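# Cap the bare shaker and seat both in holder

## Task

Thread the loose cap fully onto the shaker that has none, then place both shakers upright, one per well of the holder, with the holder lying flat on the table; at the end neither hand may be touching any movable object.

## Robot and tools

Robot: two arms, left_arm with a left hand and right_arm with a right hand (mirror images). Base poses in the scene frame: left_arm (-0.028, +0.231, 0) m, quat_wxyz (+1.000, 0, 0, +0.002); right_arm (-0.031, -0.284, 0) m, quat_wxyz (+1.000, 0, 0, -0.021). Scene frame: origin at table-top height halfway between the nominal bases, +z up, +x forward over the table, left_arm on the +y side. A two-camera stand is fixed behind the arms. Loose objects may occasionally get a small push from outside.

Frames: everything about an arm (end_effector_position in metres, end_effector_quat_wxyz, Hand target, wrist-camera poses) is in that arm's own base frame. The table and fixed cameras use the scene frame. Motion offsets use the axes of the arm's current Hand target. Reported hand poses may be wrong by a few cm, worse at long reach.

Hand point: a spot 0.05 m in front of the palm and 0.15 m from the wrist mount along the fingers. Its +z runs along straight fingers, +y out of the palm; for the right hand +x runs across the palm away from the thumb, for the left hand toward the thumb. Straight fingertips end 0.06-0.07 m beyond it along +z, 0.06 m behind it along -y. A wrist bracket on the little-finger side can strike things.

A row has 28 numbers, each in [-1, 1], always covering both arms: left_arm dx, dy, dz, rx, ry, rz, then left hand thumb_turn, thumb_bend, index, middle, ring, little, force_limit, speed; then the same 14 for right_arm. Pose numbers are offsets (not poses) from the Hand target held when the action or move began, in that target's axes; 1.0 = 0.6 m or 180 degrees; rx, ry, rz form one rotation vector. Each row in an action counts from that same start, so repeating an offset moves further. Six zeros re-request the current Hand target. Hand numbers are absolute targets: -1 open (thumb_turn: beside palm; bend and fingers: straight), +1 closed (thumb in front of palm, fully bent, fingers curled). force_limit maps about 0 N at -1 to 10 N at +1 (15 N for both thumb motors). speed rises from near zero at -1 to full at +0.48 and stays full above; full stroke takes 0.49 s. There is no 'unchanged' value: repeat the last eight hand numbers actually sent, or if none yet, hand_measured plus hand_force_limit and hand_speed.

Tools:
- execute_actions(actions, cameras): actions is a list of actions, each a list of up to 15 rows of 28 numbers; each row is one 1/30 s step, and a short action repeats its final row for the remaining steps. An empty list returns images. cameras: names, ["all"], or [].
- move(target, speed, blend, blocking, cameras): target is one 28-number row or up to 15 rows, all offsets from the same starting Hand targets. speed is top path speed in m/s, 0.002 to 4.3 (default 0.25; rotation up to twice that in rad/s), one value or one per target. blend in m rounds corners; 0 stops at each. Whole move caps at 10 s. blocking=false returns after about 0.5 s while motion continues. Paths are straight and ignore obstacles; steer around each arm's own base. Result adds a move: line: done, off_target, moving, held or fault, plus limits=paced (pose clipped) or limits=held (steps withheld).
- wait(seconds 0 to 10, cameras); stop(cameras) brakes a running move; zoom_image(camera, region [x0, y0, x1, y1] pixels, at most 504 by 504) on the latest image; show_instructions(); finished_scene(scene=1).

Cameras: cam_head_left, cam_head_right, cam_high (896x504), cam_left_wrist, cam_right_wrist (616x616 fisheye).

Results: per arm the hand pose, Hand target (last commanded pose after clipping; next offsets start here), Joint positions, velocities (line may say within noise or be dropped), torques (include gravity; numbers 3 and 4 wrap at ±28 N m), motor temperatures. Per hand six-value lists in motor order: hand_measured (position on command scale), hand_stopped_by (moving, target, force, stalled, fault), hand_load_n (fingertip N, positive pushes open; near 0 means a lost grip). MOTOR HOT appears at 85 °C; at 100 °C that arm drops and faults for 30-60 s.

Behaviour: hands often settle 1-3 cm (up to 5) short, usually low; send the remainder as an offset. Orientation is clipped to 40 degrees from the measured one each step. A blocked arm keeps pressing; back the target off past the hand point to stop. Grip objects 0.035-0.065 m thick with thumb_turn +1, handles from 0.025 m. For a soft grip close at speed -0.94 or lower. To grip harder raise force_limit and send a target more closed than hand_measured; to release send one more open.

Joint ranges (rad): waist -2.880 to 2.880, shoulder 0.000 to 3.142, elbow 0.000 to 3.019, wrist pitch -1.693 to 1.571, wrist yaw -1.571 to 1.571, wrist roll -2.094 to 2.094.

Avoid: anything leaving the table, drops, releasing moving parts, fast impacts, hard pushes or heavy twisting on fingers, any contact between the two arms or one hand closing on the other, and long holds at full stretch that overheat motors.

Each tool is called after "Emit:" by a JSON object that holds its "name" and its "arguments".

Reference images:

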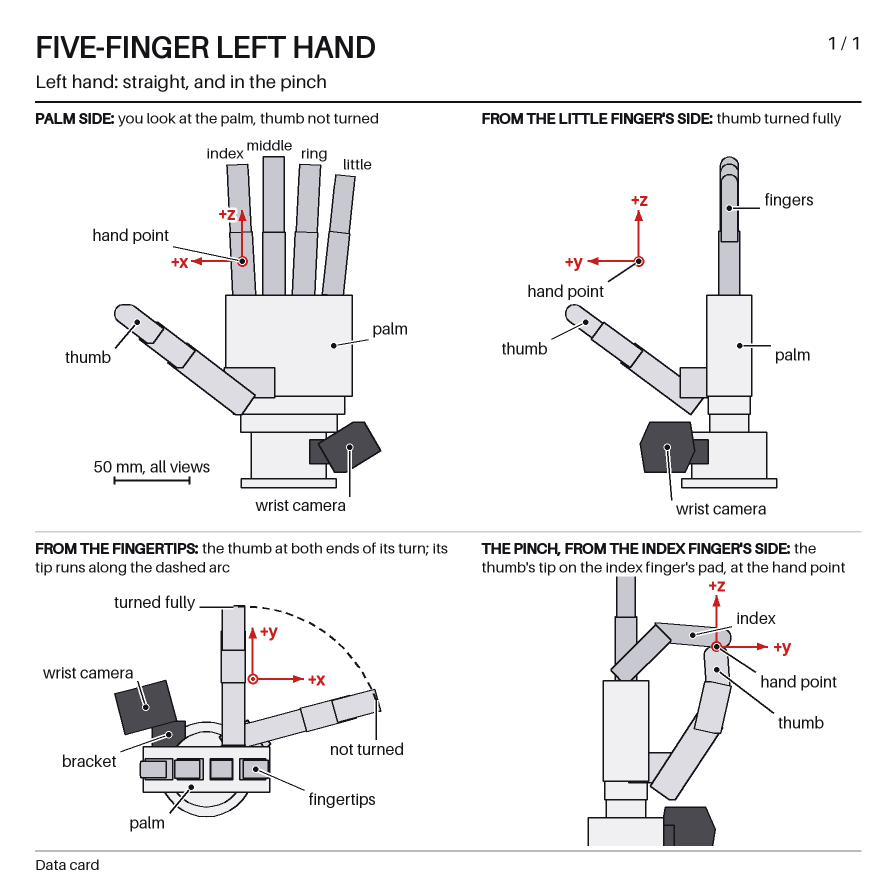

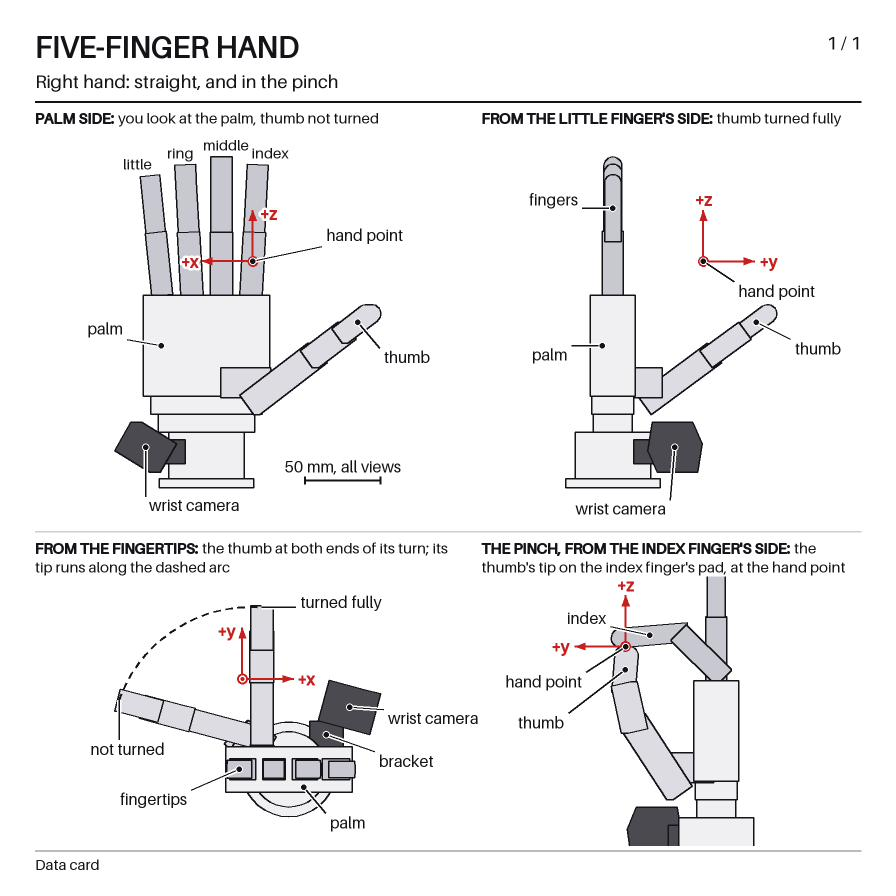

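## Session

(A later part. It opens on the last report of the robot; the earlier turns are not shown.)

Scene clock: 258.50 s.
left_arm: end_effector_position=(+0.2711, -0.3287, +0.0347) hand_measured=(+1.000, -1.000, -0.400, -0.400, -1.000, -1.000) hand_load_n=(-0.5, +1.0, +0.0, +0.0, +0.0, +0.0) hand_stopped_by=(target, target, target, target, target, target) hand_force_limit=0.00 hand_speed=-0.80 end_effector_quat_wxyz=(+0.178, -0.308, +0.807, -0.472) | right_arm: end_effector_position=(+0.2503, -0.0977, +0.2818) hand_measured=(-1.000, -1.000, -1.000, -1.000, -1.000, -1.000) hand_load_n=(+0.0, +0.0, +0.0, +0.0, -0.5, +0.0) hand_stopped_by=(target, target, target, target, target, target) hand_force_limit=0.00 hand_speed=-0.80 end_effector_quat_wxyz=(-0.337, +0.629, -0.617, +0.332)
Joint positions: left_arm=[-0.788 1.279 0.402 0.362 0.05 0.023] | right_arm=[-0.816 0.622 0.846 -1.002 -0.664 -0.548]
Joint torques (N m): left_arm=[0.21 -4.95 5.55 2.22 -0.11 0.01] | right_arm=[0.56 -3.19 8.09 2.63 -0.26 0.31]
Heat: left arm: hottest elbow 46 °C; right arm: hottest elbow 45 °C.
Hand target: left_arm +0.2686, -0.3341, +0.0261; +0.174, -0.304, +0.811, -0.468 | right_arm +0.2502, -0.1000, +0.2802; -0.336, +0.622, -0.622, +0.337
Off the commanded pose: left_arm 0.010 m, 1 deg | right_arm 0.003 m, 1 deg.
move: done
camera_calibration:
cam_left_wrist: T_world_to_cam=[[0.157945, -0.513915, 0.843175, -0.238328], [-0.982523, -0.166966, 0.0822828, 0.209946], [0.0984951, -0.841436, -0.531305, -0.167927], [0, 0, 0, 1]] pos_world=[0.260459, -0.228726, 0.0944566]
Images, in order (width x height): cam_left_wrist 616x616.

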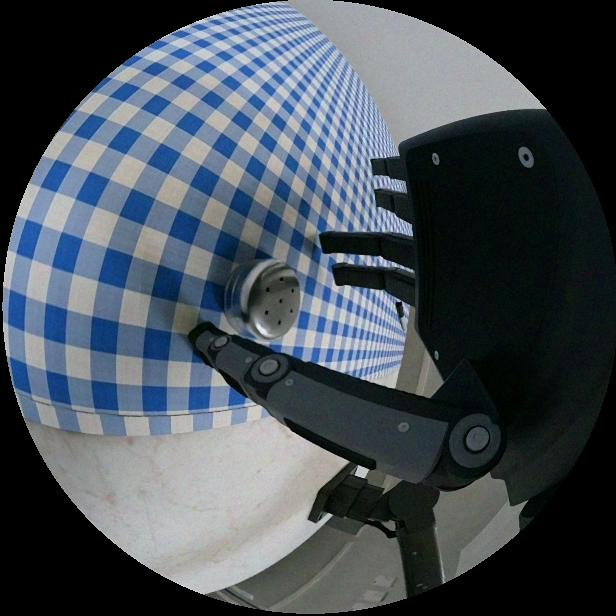

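Emit:
{"name": "move", "arguments": {"target": [-0.0055,-0.0042,-0.0127,0,0,0,1,-1,-0.4,-0.4,-1,-1,0,-0.8,0,0,0,0,0,0,-1,-1,-1,-1,-1,-1,0,-0.8], "speed": 0.05, "cameras": ["cam_left_wrist"]}}

Emit:
{"name": "zoom_image", "arguments": {"camera": "cam_left_wrist", "region": [180, 220, 380, 380]}}

Scene clock: 270.07 s.
left_arm: end_effector_position=(+0.2704, -0.3288, +0.0349) hand_measured=(+1.000, -1.000, -0.400, -0.400, -1.000, -1.000) hand_load_n=(-2.0, +0.5, +0.0, +0.0, +0.0, +0.0) hand_stopped_by=(target, target, target, target, target, target) hand_force_limit=0.00 hand_speed=-0.80 end_effector_quat_wxyz=(+0.177, -0.307, +0.807, -0.472) | right_arm: end_effector_position=(+0.2503, -0.0977, +0.2818) hand_measured=(-1.000, -1.000, -1.000, -1.000, -1.000, -1.000) hand_load_n=(-0.5, +0.5, -0.5, +0.0, +0.0, +0.0) hand_stopped_by=(target, target, target, target, target, target) hand_force_limit=0.00 hand_speed=-0.80 end_effector_quat_wxyz=(-0.337, +0.629, -0.617, +0.332)
Joint positions: left_arm=[-0.788 1.278 0.401 0.362 0.053 0.023] | right_arm=[-0.816 0.622 0.846 -1.002 -0.664 -0.548]
Joint torques (N m): left_arm=[1.38 -7.36 5.22 1.35 0.21 0.07] | right_arm=[0.56 -3.19 8.08 2.59 -0.26 0.31]
Heat: left arm: hottest elbow 45 °C; right arm: hottest elbow 44 °C.
Hand target: left_arm +0.2677, -0.3280, +0.0322; +0.174, -0.304, +0.811, -0.469 | right_arm +0.2502, -0.1000, +0.2802; -0.336, +0.622, -0.622, +0.337
Off the commanded pose: left_arm 0.004 m, 1 deg | right_arm 0.003 m, 1 deg.
move: done
camera_calibration:
cam_left_wrist: T_world_to_cam=[[0.157262, -0.513229, 0.843721, -0.238032], [-0.9829, -0.164213, 0.0833142, 0.21017], [0.0957905, -0.842395, -0.530277, -0.167586], [0, 0, 0, 1]] pos_world=[0.260063, -0.228826, 0.0944548]
Images, in order (width x height): cam_left_wrist 616x616.

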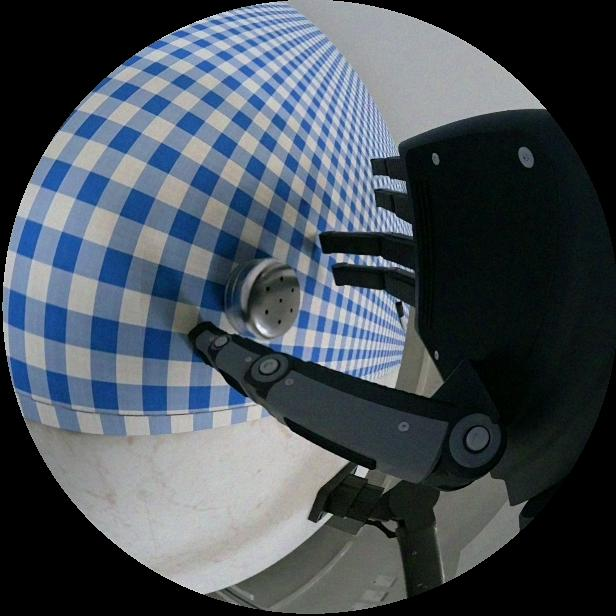

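Scaled by 2.520 from the camera's 616x616 image, which has a finer 880x880 frame.

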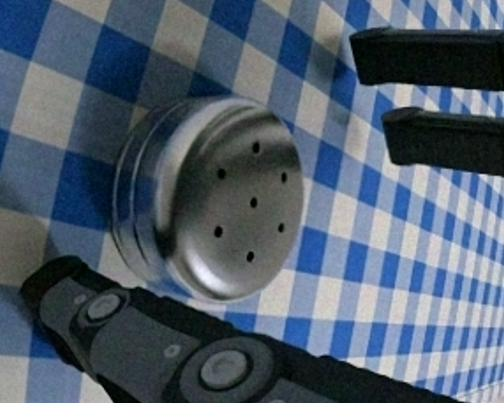

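Emit:
{"name": "move", "arguments": {"target": [0,0,0,0,0,0,1,-0.7,0.4,0.4,-1,-1,0,-0.94,0,0,0,0,0,0,-1,-1,-1,-1,-1,-1,0,-0.8], "speed": 0.05, "cameras": ["cam_left_wrist"]}}

Emit:
{"name": "zoom_image", "arguments": {"camera": "cam_left_wrist", "region": [180, 220, 380, 380]}}

Scene clock: 277.53 s.
left_arm: end_effector_position=(+0.2685, -0.3271, +0.0344) hand_measured=(+1.000, -0.946, +0.400, +0.214, -1.000, -1.000) hand_load_n=(-1.0, +9.5, +0.0, +5.0, +0.5, +0.0) hand_stopped_by=(target, force, target, force, target, target) hand_force_limit=0.00 hand_speed=-0.94 end_effector_quat_wxyz=(+0.176, -0.308, +0.808, -0.471) | right_arm: end_effector_position=(+0.2503, -0.0977, +0.2818) hand_measured=(-1.000, -1.000, -1.000, -1.000, -1.000, -1.000) hand_load_n=(+0.0, -0.5, +0.0, +0.0, +0.0, +0.0) hand_stopped_by=(target, target, target, target, target, target) hand_force_limit=0.00 hand_speed=-0.80 end_effector_quat_wxyz=(-0.337, +0.629, -0.617, +0.332)
Joint positions: left_arm=[-0.788 1.271 0.396 0.357 0.054 0.023] | right_arm=[-0.816 0.622 0.846 -1.002 -0.664 -0.548]
Joint torques (N m): left_arm=[1.44 -7 5.49 1.47 0.18 0.08] | right_arm=[0.56 -3.14 8.09 2.61 -0.26 0.3]
Heat: left arm: hottest elbow 45 °C; right arm: hottest elbow 43 °C.
Hand target: left_arm +0.2676, -0.3279, +0.0321; +0.174, -0.304, +0.811, -0.469 | right_arm +0.2502, -0.1000, +0.2802; -0.336, +0.622, -0.622, +0.337
Off the commanded pose: left_arm 0.002 m, 1 deg | right_arm 0.003 m, 1 deg.
move: done
camera_calibration:
cam_left_wrist: T_world_to_cam=[[0.159233, -0.515107, 0.842205, -0.23757], [-0.982775, -0.163756, 0.0856536, 0.208631], [0.0937957, -0.841337, -0.53231, -0.165234], [0, 0, 0, 1]] pos_world=[0.258364, -0.227227, 0.094257]
Images, in order (width x height): cam_left_wrist 616x616.

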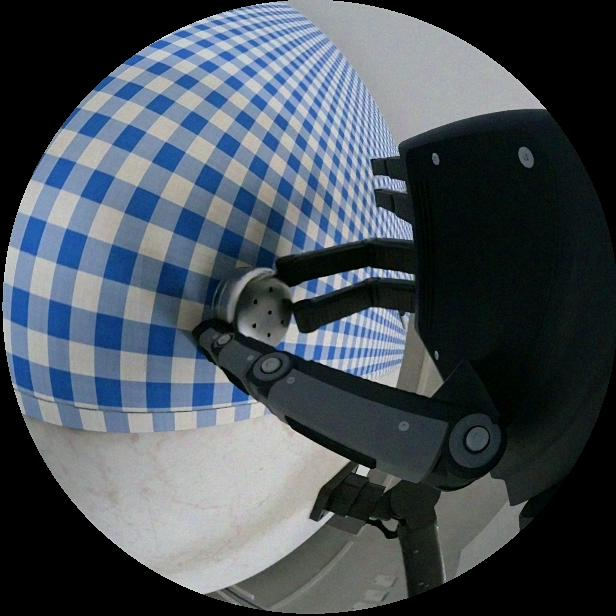

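Scaled by 2.520 from the camera's 616x616 image, which has a finer 880x880 frame.

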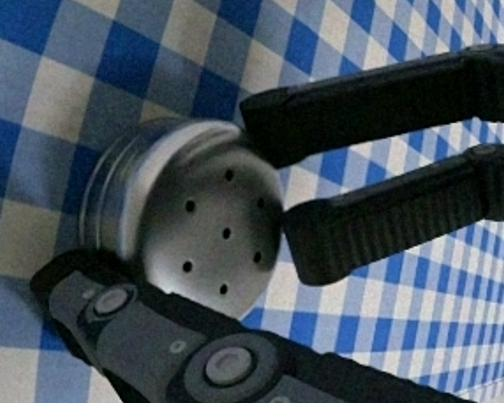

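Emit:
{"name": "move", "arguments": {"target": [0,0,0,0,0,0,1,-1,-0.4,-0.4,-1,-1,0,-0.7,0,0,0,0,0,0,-1,-1,-1,-1,-1,-1,0,-0.8], "speed": 0.05}}

Emit:
{"name": "move", "arguments": {"target": [[0.0025,-0.0393,-0.0417,0,0,0,1,-1,-0.4,-0.4,-1,-1,0,-0.7,0,0,0,0,0,0,-1,-1,-1,-1,-1,-1,0,-0.8],[0.0025,0.0007,-0.0185,0,0,0,1,-1,-0.4,-0.4,-1,-1,0,-0.7,0,0,0,0,0,0,-1,-1,-1,-1,-1,-1,0,-0.8]], "speed": 0.08, "cameras": ["cam_left_wrist"]}}

Emit:
{"name": "zoom_image", "arguments": {"camera": "cam_left_wrist", "region": [180, 220, 380, 380]}}

Scene clock: 283.37 s.
left_arm: end_effector_position=(+0.2685, -0.3272, +0.0345) hand_measured=(+1.000, -0.998, -0.400, -0.400, -1.000, -1.000) hand_load_n=(-1.5, -3.0, +0.0, +0.0, +0.0, +0.0) hand_stopped_by=(target, target, target, target, target, target) hand_force_limit=0.00 hand_speed=-0.70 end_effector_quat_wxyz=(+0.176, -0.308, +0.808, -0.471) | right_arm: end_effector_position=(+0.2503, -0.0977, +0.2818) hand_measured=(-1.000, -1.000, -1.000, -1.000, -1.000, -1.000) hand_load_n=(+0.0, +0.0, +0.0, +0.0, +0.0, +0.0) hand_stopped_by=(target, target, target, target, target, target) hand_force_limit=0.00 hand_speed=-0.80 end_effector_quat_wxyz=(-0.337, +0.629, -0.617, +0.332)
Joint positions: left_arm=[-0.788 1.271 0.396 0.358 0.054 0.023] | right_arm=[-0.816 0.622 0.846 -1.002 -0.664 -0.548]
Joint torques (N m): left_arm=[1.38 -6.89 5.53 1.51 0.18 0.08] | right_arm=[0.56 -3.19 8.09 2.61 -0.26 0.31]
Heat: left arm: hottest elbow 44 °C; right arm: hottest elbow 43 °C.
Hand target: left_arm +0.2676, -0.3279, +0.0321; +0.174, -0.304, +0.811, -0.469 | right_arm +0.2502, -0.1000, +0.2802; -0.336, +0.622, -0.622, +0.337
Off the commanded pose: left_arm 0.003 m, 1 deg | right_arm 0.003 m, 1 deg.
move: done

Scene clock: 285.43 s.
left_arm: end_effector_position=(+0.2580, -0.3166, +0.0360) hand_measured=(+1.000, -0.998, -0.400, -0.400, -1.000, -1.000) hand_load_n=(+0.0, +0.0, +0.0, -0.5, +0.0, +0.0) hand_stopped_by=(target, target, target, target, target, target) hand_force_limit=0.00 hand_speed=-0.70 end_effector_quat_wxyz=(+0.172, -0.310, +0.812, -0.464) | right_arm: end_effector_position=(+0.2503, -0.0977, +0.2818) hand_measured=(-1.000, -1.000, -1.000, -1.000, -1.000, -1.000) hand_load_n=(+0.0, +0.0, +0.0, +0.0, +0.0, +0.0) hand_stopped_by=(target, target, target, target, target, target) hand_force_limit=0.00 hand_speed=-0.80 end_effector_quat_wxyz=(-0.337, +0.629, -0.617, +0.332)
Joint positions: left_arm=[-0.788 1.216 0.375 0.305 0.054 0.023] | right_arm=[-0.816 0.622 0.846 -1.002 -0.664 -0.548]
Joint torques (N m): left_arm=[1.03 -5.95 5.93 2.24 0.07 0.06] | right_arm=[0.5 -3.19 8.09 2.61 -0.27 0.31]
Heat: left arm: hottest elbow 44 °C; right arm: hottest elbow 43 °C.
Hand target: left_arm +0.2601, -0.3215, +0.0373; +0.174, -0.304, +0.811, -0.469 | right_arm +0.2502, -0.1000, +0.2802; -0.336, +0.622, -0.622, +0.337
Off the commanded pose: left_arm 0.005 m, 1 deg | right_arm 0.003 m, 1 deg.
move: done
camera_calibration:
cam_left_wrist: T_world_to_cam=[[0.17007, -0.526043, 0.83328, -0.237791], [-0.981593, -0.164997, 0.0961786, 0.19894], [0.0868951, -0.834299, -0.544421, -0.150144], [0, 0, 0, 1]] pos_world=[0.248766, -0.217529, 0.0972715]
Images, in order (width x height): cam_left_wrist 616x616.

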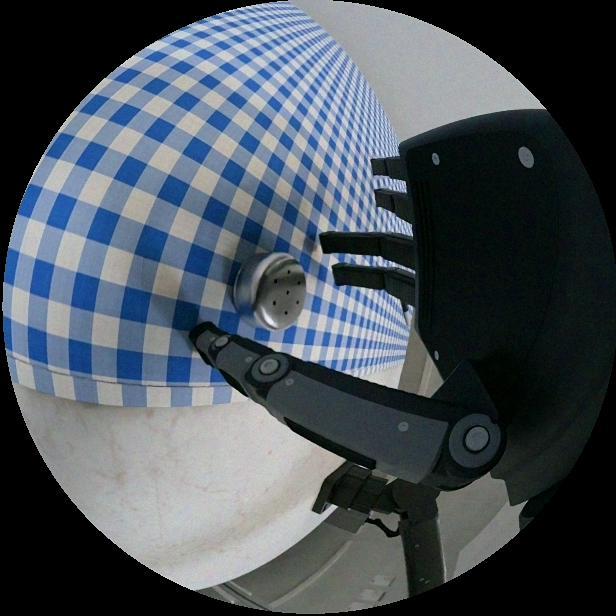

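Scaled by 2.520 from the camera's 616x616 image, which has a finer 880x880 frame.

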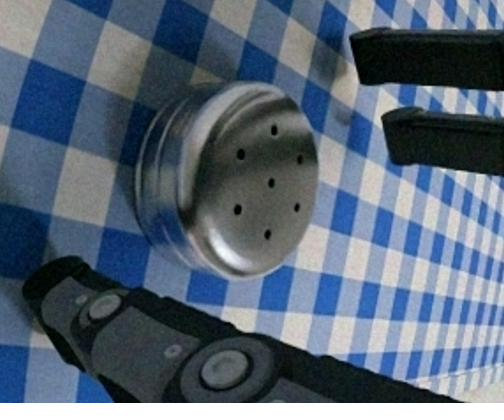

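Emit:
{"name": "move", "arguments": {"target": [-0.0108,-0.0014,0.0024,0,0,0,1,-1,-0.4,-0.4,-1,-1,0,-0.7,0,0,0,0,0,0,-1,-1,-1,-1,-1,-1,0,-0.8], "speed": 0.08, "cameras": ["cam_left_wrist"]}}

Emit:
{"name": "zoom_image", "arguments": {"camera": "cam_left_wrist", "region": [180, 220, 380, 380]}}

Scene clock: 288.83 s.
left_arm: end_effector_position=(+0.2563, -0.3172, +0.0349) hand_measured=(+1.000, -0.998, -0.400, -0.400, -1.000, -1.000) hand_load_n=(+0.0, +0.0, +0.0, +0.0, +0.0, +0.0) hand_stopped_by=(target, target, target, target, target, target) hand_force_limit=0.00 hand_speed=-0.70 end_effector_quat_wxyz=(+0.167, -0.306, +0.814, -0.465) | right_arm: end_effector_position=(+0.2503, -0.0977, +0.2818) hand_measured=(-1.000, -1.000, -1.000, -1.000, -1.000, -1.000) hand_load_n=(-0.5, +0.0, +0.0, +0.0, +0.0, +0.0) hand_stopped_by=(target, target, target, target, target, target) hand_force_limit=0.00 hand_speed=-0.80 end_effector_quat_wxyz=(-0.337, +0.629, -0.617, +0.332)
Joint positions: left_arm=[-0.785 1.219 0.375 0.305 0.07 0.028] | right_arm=[-0.816 0.622 0.846 -1.002 -0.664 -0.548]
Joint torques (N m): left_arm=[2.73 -5.77 6.23 2.24 0.2 0.11] | right_arm=[0.5 -3.19 8.08 2.62 -0.27 0.31]
Heat: left arm: hottest elbow 44 °C; right arm: hottest elbow 43 °C.
Hand target: left_arm +0.2659, -0.3185, +0.0372; +0.174, -0.304, +0.811, -0.468 | right_arm +0.2502, -0.1000, +0.2802; -0.336, +0.622, -0.622, +0.337
Off the commanded pose: left_arm 0.010 m, 1 deg | right_arm 0.003 m, 1 deg.
move: done
camera_calibration:
cam_left_wrist: T_world_to_cam=[[0.167787, -0.527286, 0.832957, -0.236642], [-0.983131, -0.151898, 0.101882, 0.2015], [0.072804, -0.836, -0.543878, -0.148038], [0, 0, 0, 1]] pos_world=[0.248584, -0.217931, 0.096069]
Images, in order (width x height): cam_left_wrist 616x616.

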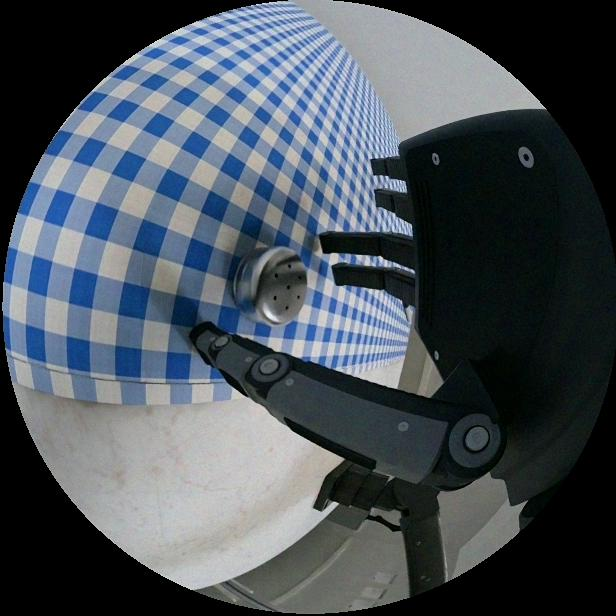

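Scaled by 2.520 from the camera's 616x616 image, which has a finer 880x880 frame.

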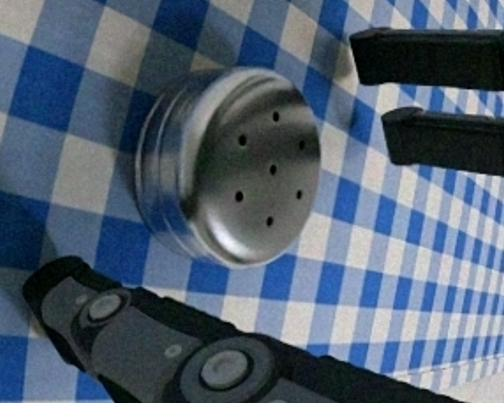

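Emit:
{"name": "move", "arguments": {"target": [-0.0108,-0.0023,0.0005,0,0,0,1,-1,-0.4,-0.4,-1,-1,0,-0.7,0,0,0,0,0,0,-1,-1,-1,-1,-1,-1,0,-0.8], "speed": 0.08, "cameras": ["cam_left_wrist"]}}

Emit:
{"name": "zoom_image", "arguments": {"camera": "cam_left_wrist", "region": [180, 220, 380, 380]}}

Scene clock: 293.57 s.
left_arm: end_effector_position=(+0.2606, -0.3129, +0.0349) hand_measured=(+1.000, -0.998, -0.400, -0.400, -1.000, -1.000) hand_load_n=(+0.0, +0.0, +0.0, +0.0, -0.5, +0.0) hand_stopped_by=(target, target, target, target, target, target) hand_force_limit=0.00 hand_speed=-0.70 end_effector_quat_wxyz=(+0.167, -0.305, +0.814, -0.465) | right_arm: end_effector_position=(+0.2503, -0.0977, +0.2818) hand_measured=(-1.000, -1.000, -1.000, -1.000, -1.000, -1.000) hand_load_n=(-0.5, +0.0, +0.0, +0.0, +0.0, +0.0) hand_stopped_by=(target, target, target, target, target, target) hand_force_limit=0.00 hand_speed=-0.80 end_effector_quat_wxyz=(-0.337, +0.629, -0.617, +0.332)
Joint positions: left_arm=[-0.763 1.219 0.375 0.305 0.09 0.039] | right_arm=[-0.816 0.622 0.846 -1.002 -0.664 -0.548]
Joint torques (N m): left_arm=[2.78 -5.66 6.63 2.02 0.22 0.14] | right_arm=[0.62 -3.19 8.09 2.62 -0.26 0.3]
Heat: left arm: hottest elbow 44 °C; right arm: hottest elbow 42 °C.
Hand target: left_arm +0.2714, -0.3150, +0.0382; +0.174, -0.304, +0.811, -0.468 | right_arm +0.2502, -0.1000, +0.2802; -0.336, +0.622, -0.622, +0.337
Off the commanded pose: left_arm 0.012 m, 1 deg | right_arm 0.003 m, 1 deg.
move: off_target (left_arm)
camera_calibration:
cam_left_wrist: T_world_to_cam=[[0.167167, -0.527006, 0.833258, -0.234925], [-0.983259, -0.151264, 0.101591, 0.206675], [0.0725031, -0.836292, -0.54347, -0.14479], [0, 0, 0, 1]] pos_world=[0.252985, -0.213631, 0.0960685]
Images, in order (width x height): cam_left_wrist 616x616.

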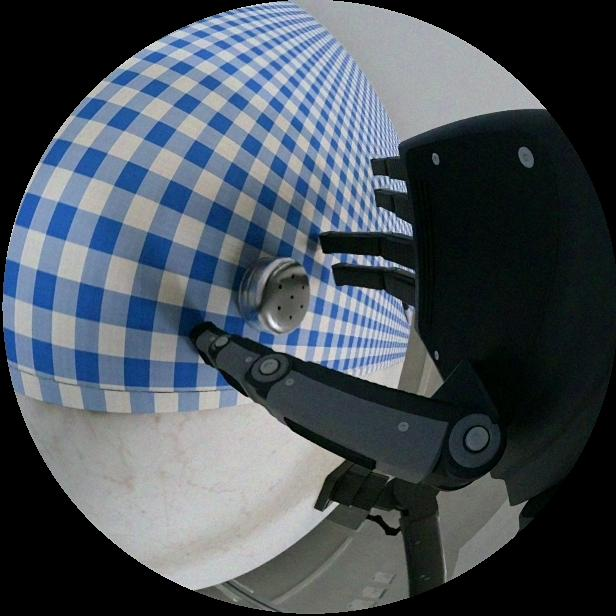

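Scaled by 2.520 from the camera's 616x616 image, which has a finer 880x880 frame.

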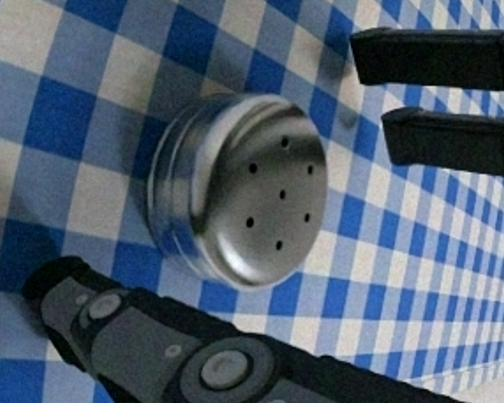

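Emit:
{"name": "move", "arguments": {"target": [0,0,0,0,0,0,1,-0.7,0.4,0.4,-1,-1,0,-0.94,0,0,0,0,0,0,-1,-1,-1,-1,-1,-1,0,-0.8], "speed": 0.05, "cameras": ["cam_left_wrist"]}}

Emit:
{"name": "zoom_image", "arguments": {"camera": "cam_left_wrist", "region": [180, 220, 380, 380]}}

Scene clock: 299.03 s.
left_arm: end_effector_position=(+0.2605, -0.3129, +0.0348) hand_measured=(+1.000, -0.754, +0.118, +0.078, -1.000, -1.000) hand_load_n=(+0.5, +9.5, +5.5, +3.5, +0.0, +0.0) hand_stopped_by=(target, force, force, force, target, target) hand_force_limit=0.00 hand_speed=-0.94 end_effector_quat_wxyz=(+0.167, -0.305, +0.814, -0.465) | right_arm: end_effector_position=(+0.2503, -0.0977, +0.2818) hand_measured=(-1.000, -1.000, -1.000, -1.000, -1.000, -1.000) hand_load_n=(+0.0, +0.0, +0.0, +0.0, +0.0, +0.0) hand_stopped_by=(target, target, target, target, target, target) hand_force_limit=0.00 hand_speed=-0.80 end_effector_quat_wxyz=(-0.337, +0.629, -0.617, +0.332)
Joint positions: left_arm=[-0.763 1.22 0.375 0.305 0.09 0.04] | right_arm=[-0.816 0.622 0.846 -1.002 -0.664 -0.548]
Joint torques (N m): left_arm=[2.78 -5.77 6.57 2.03 0.2 0.13] | right_arm=[0.56 -3.25 8.08 2.61 -0.27 0.3]
Heat: left arm: hottest elbow 44 °C; right arm: hottest elbow 42 °C.
Hand target: left_arm +0.2714, -0.3150, +0.0383; +0.174, -0.304, +0.811, -0.469 | right_arm +0.2502, -0.1000, +0.2802; -0.336, +0.622, -0.622, +0.337
Off the commanded pose: left_arm 0.012 m, 1 deg | right_arm 0.003 m, 1 deg.
move: off_target (left_arm)
camera_calibration:
cam_left_wrist: T_world_to_cam=[[0.166751, -0.527627, 0.832949, -0.234841], [-0.983366, -0.150684, 0.101413, 0.206854], [0.0720041, -0.836005, -0.543977, -0.144608], [0, 0, 0, 1]] pos_world=[0.252985, -0.213631, 0.0959693]
Images, in order (width x height): cam_left_wrist 616x616.

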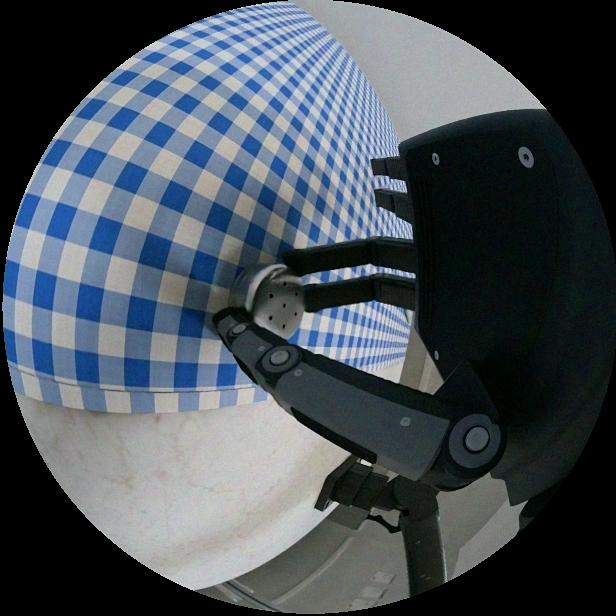

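Scaled by 2.520 from the camera's 616x616 image, which has a finer 880x880 frame.

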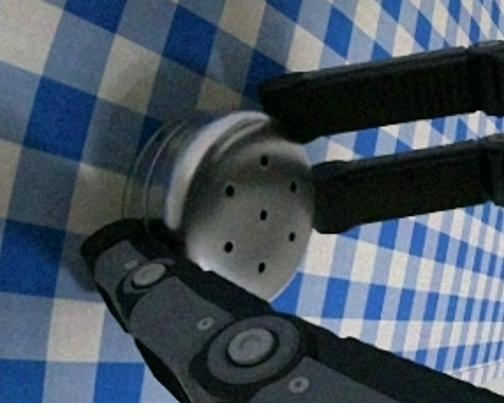

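Emit:
{"name": "move", "arguments": {"target": [[0,-0.1443,-0.0833,0,0,0,1,-0.7,0.4,0.4,-1,-1,0,-0.94,0,0,0,0,0,0,-1,-1,-1,-1,-1,-1,0,-0.8],[-0.4603,-0.02,-0.3047,0,-0.4523,-0.2611,1,-0.7,0.4,0.4,-1,-1,0,-0.94,0,0,0,0,0,0,-1,-1,-1,-1,-1,-1,0,-0.8]], "speed": 0.15, "blend": 0.02, "cameras": ["cam_left_wrist","cam_high","cam_head_right"]}}

Emit:
{"name": "zoom_image", "arguments": {"camera": "cam_left_wrist", "region": [140, 220, 340, 380]}}

Scene clock: 321.57 s.
left_arm: end_effector_position=(+0.3617, -0.0182, +0.1195) hand_measured=(+1.000, -0.754, +0.118, +0.078, -1.000, -1.000) hand_load_n=(+0.5, +9.5, +5.5, +4.0, +0.0, +0.0) hand_stopped_by=(target, force, force, force, target, target) hand_force_limit=0.00 hand_speed=-0.94 end_effector_quat_wxyz=(-0.459, +0.797, -0.351, +0.178) | right_arm: end_effector_position=(+0.2503, -0.0977, +0.2818) hand_measured=(-1.000, -1.000, -1.000, -1.000, -1.000, -1.000) hand_load_n=(+0.0, +0.0, +0.0, +0.0, +0.0, +0.0) hand_stopped_by=(target, target, target, target, target, target) hand_force_limit=0.00 hand_speed=-0.80 end_effector_quat_wxyz=(-0.337, +0.629, -0.617, +0.332)
Joint positions: left_arm=[-0.361 0.991 0.584 -0.564 -0.895 -0.806] | right_arm=[-0.816 0.622 0.846 -1.002 -0.664 -0.548]
Joint torques (N m): left_arm=[2.84 -4.48 10.39 0.87 -0.67 -0.16] | right_arm=[0.62 -3.25 8.1 2.62 -0.26 0.3]
Heat: left arm: hottest elbow 44 °C; right arm: hottest elbow 41 °C.
Hand target: left_arm +0.3802, -0.0187, +0.1396; -0.461, +0.801, -0.332, +0.191 | right_arm +0.2502, -0.1000, +0.2802; -0.336, +0.622, -0.622, +0.337
Off the commanded pose: left_arm 0.027 m, 3 deg | right_arm 0.003 m, 1 deg.
move: off_target (left_arm)
camera_calibration:
cam_left_wrist: T_world_to_cam=[[0.549673, 0.166475, 0.818624, -0.290916], [0.20433, -0.97697, 0.0614763, -0.0977489], [0.810005, 0.133478, -0.57103, -0.105492], [0, 0, 0, 1]] pos_world=[0.265331, -0.0329867, 0.183922]
Images, in order (width x height): cam_head_right 896x504, cam_high 896x504, cam_left_wrist 616x616.

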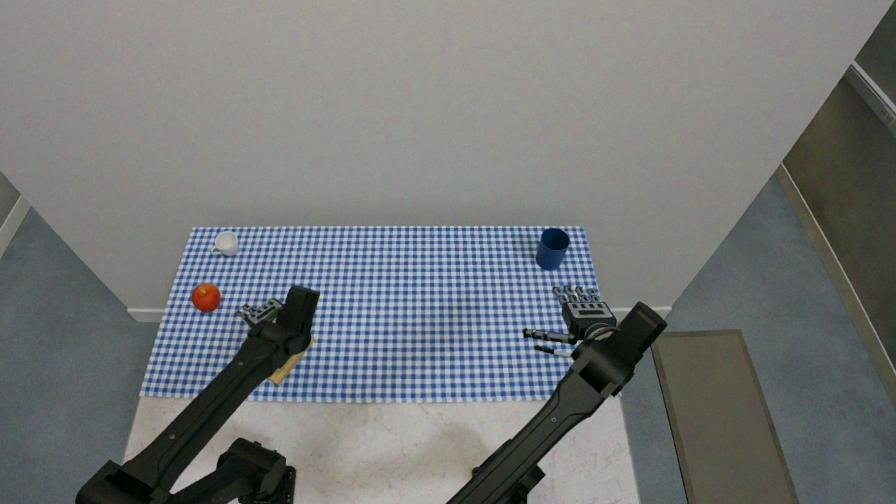

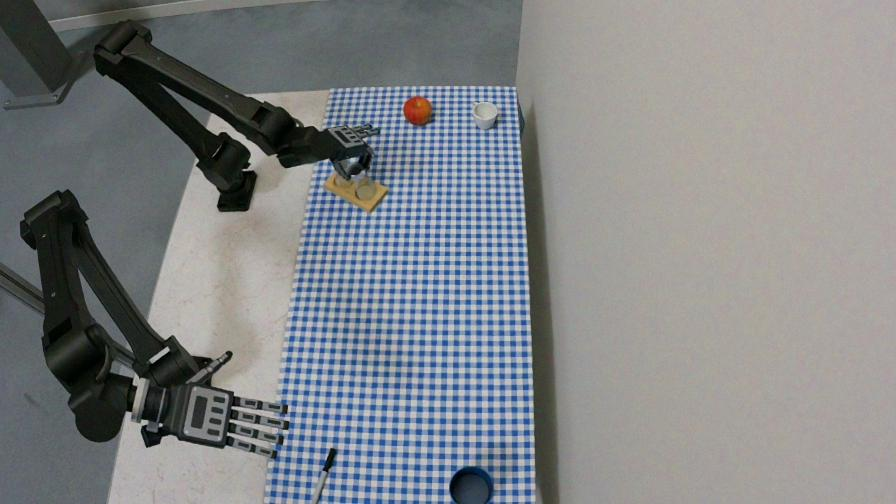

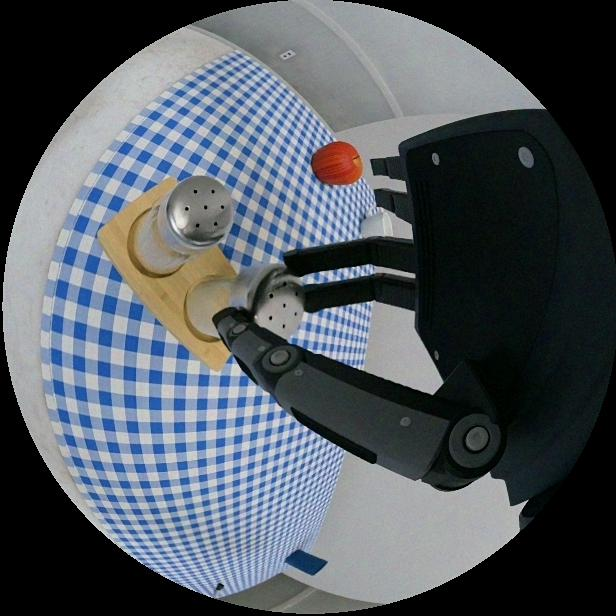

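Scaled by 2.520 from the camera's 616x616 image, which has a finer 880x880 frame.

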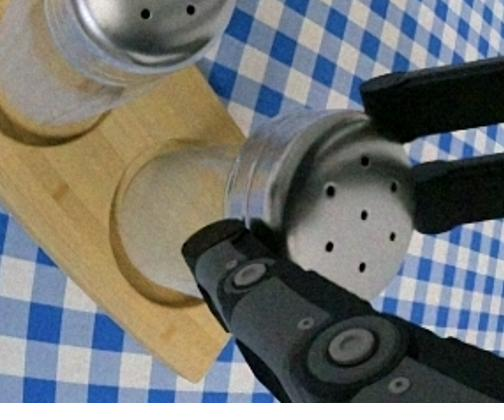

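Emit:
{"name": "move", "arguments": {"target": [0.013,0.0355,0.024,0,0,0,1,-0.7,0.4,0.4,-1,-1,0,-0.94,0,0,0,0,0,0,-1,-1,-1,-1,-1,-1,0,-0.8], "speed": 0.08, "cameras": ["cam_left_wrist","cam_high"]}}

Emit:
{"name": "zoom_image", "arguments": {"camera": "cam_left_wrist", "region": [160, 230, 330, 370]}}

Emit:
{"name": "zoom_image", "arguments": {"camera": "cam_high", "region": [320, 130, 400, 220]}}

Scene clock: 327.07 s.
left_arm: end_effector_position=(+0.3752, -0.0225, +0.1063) hand_measured=(+1.000, -0.754, +0.118, +0.078, -1.000, -1.000) hand_load_n=(+0.0, +9.5, +5.5, +4.0, +0.0, +0.0) hand_stopped_by=(target, force, force, force, target, target) hand_force_limit=0.00 hand_speed=-0.94 end_effector_quat_wxyz=(-0.460, +0.798, -0.346, +0.181) | right_arm: end_effector_position=(+0.2503, -0.0977, +0.2818) hand_measured=(-1.000, -1.000, -1.000, -1.000, -1.000, -1.000) hand_load_n=(+0.0, +0.0, +0.0, +0.0, +0.0, -0.5) hand_stopped_by=(target, target, target, target, target, target) hand_force_limit=0.00 hand_speed=-0.80 end_effector_quat_wxyz=(-0.337, +0.629, -0.617, +0.332)
Joint positions: left_arm=[-0.361 1.059 0.584 -0.493 -0.901 -0.816] | right_arm=[-0.816 0.622 0.846 -1.002 -0.664 -0.548]
Joint torques (N m): left_arm=[2.14 -5.13 7.99 1.58 -0.59 -0.11] | right_arm=[0.56 -3.19 8.09 2.61 -0.26 0.3]
Heat: left arm: hottest elbow 44 °C; right arm: hottest elbow 41 °C.
Hand target: left_arm +0.3869, -0.0230, +0.1139; -0.461, +0.801, -0.332, +0.191 | right_arm +0.2502, -0.1000, +0.2802; -0.336, +0.622, -0.622, +0.337
Off the commanded pose: left_arm 0.014 m, 2 deg | right_arm 0.003 m, 1 deg.
move: off_target (left_arm)
camera_calibration:
cam_left_wrist: T_world_to_cam=[[0.540412, 0.173311, 0.823358, -0.283657], [0.211869, -0.975055, 0.0661819, -0.107159], [0.814289, 0.138678, -0.56365, -0.125671], [0, 0, 0, 1]] pos_world=[0.278328, -0.0378967, 0.169809]
Images, in order (width x height): cam_high 896x504, cam_left_wrist 616x616.

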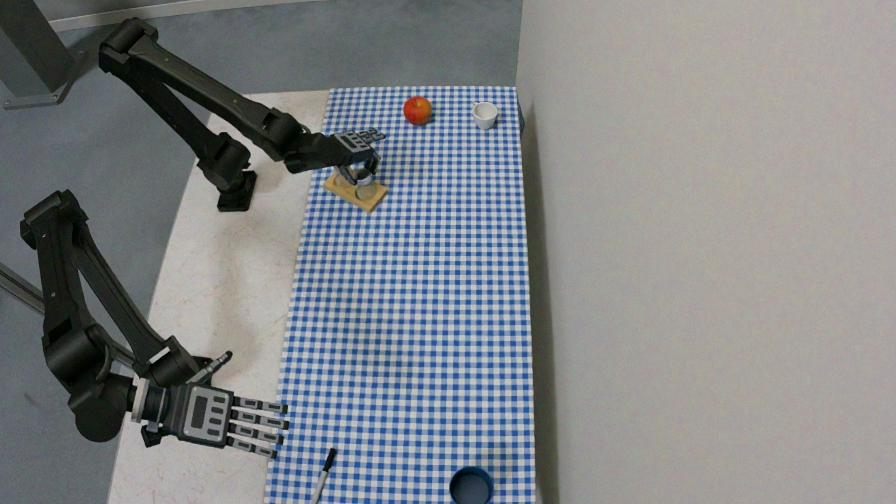

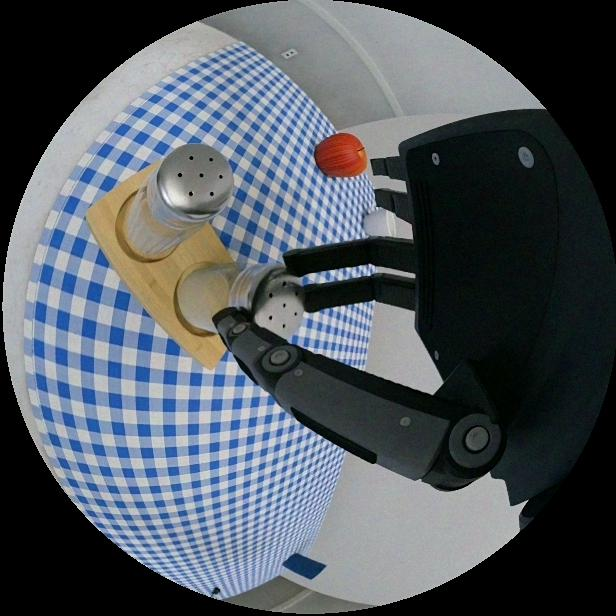

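Scaled by 2.965 from the camera's 616x616 image, which has a finer 880x880 frame.

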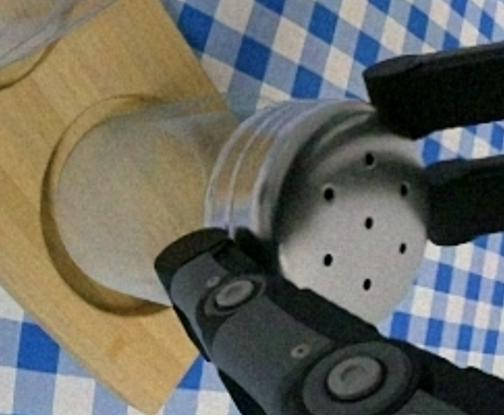

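Scaled by 5.600.

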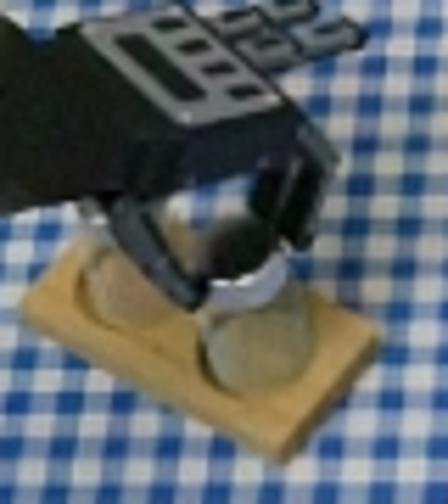

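Emit:
{"name": "move", "arguments": {"target": [0.0023,0.0173,0.01,0,0,0,1,-0.7,0.4,0.4,-1,-1,0,-0.94,0,0,0,0,0,0,-1,-1,-1,-1,-1,-1,0,-0.8], "speed": 0.05, "cameras": ["cam_left_wrist","cam_high"]}}

Emit:
{"name": "zoom_image", "arguments": {"camera": "cam_left_wrist", "region": [160, 230, 330, 370]}}

Emit:
{"name": "zoom_image", "arguments": {"camera": "cam_high", "region": [340, 150, 400, 210]}}

Scene clock: 330.17 s.
left_arm: end_effector_position=(+0.3835, -0.0250, +0.1071) hand_measured=(+1.000, -0.754, +0.118, +0.078, -1.000, -1.000) hand_load_n=(-1.0, +9.5, +4.5, +4.0, +0.0, +0.0) hand_stopped_by=(target, force, force, force, target, target) hand_force_limit=0.00 hand_speed=-0.94 end_effector_quat_wxyz=(-0.462, +0.798, -0.337, +0.193) | right_arm: end_effector_position=(+0.2503, -0.0977, +0.2818) hand_measured=(-1.000, -1.000, -1.000, -1.000, -1.000, -1.000) hand_load_n=(+0.0, +0.0, -0.5, +0.0, +0.0, +0.0) hand_stopped_by=(target, target, target, target, target, target) hand_force_limit=0.00 hand_speed=-0.80 end_effector_quat_wxyz=(-0.337, +0.629, -0.617, +0.332)
Joint positions: left_arm=[-0.361 1.074 0.584 -0.45 -0.904 -0.817] | right_arm=[-0.816 0.622 0.846 -1.002 -0.664 -0.548]
Joint torques (N m): left_arm=[2.08 -4.48 6.64 1.59 -0.48 -0.13] | right_arm=[0.5 -3.19 8.09 2.63 -0.27 0.31]
Heat: left arm: hottest elbow 44 °C; right arm: hottest elbow 41 °C.
Hand target: left_arm +0.3879, -0.0239, +0.1019; -0.461, +0.801, -0.331, +0.191 | right_arm +0.2502, -0.1000, +0.2802; -0.336, +0.622, -0.622, +0.337
Off the commanded pose: left_arm 0.007 m, 1 deg | right_arm 0.003 m, 1 deg.
move: done
camera_calibration:
cam_left_wrist: T_world_to_cam=[[0.516068, 0.181783, 0.837036, -0.280296], [0.212453, -0.973849, 0.0805096, -0.113084], [0.829782, 0.136282, -0.541193, -0.13997], [0, 0, 0, 1]] pos_world=[0.284822, -0.0400986, 0.167972]
Images, in order (width x height): cam_high 896x504, cam_left_wrist 616x616.

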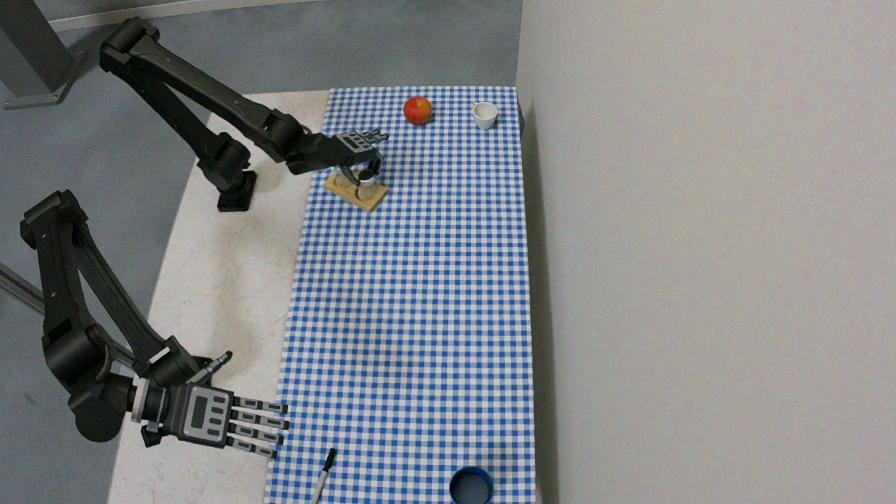

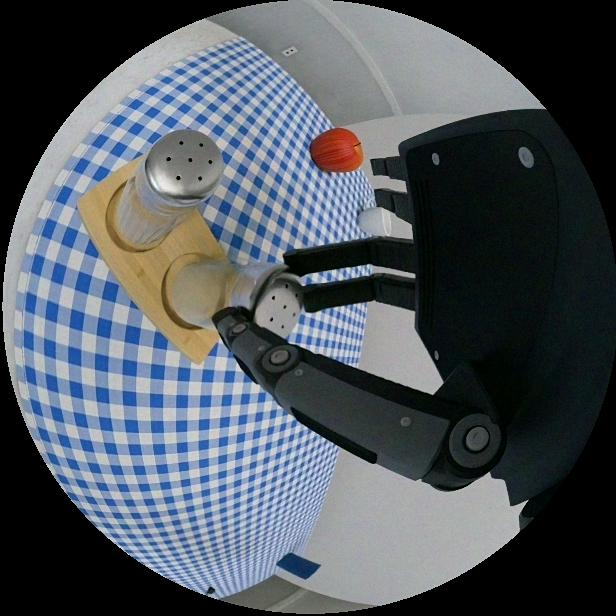

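Scaled by 2.965 from the camera's 616x616 image, which has a finer 880x880 frame.

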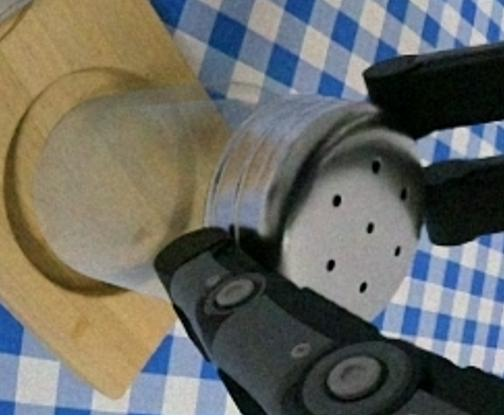

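Scaled by 8.400.

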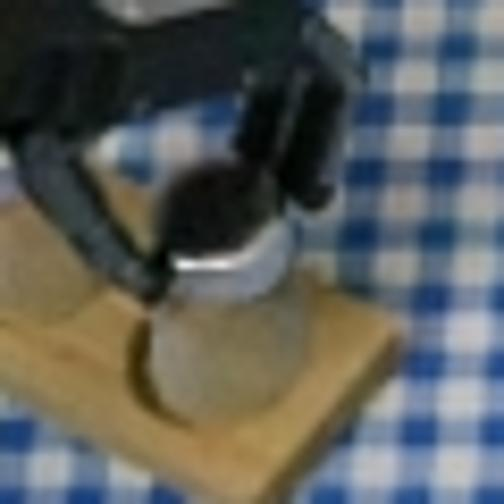

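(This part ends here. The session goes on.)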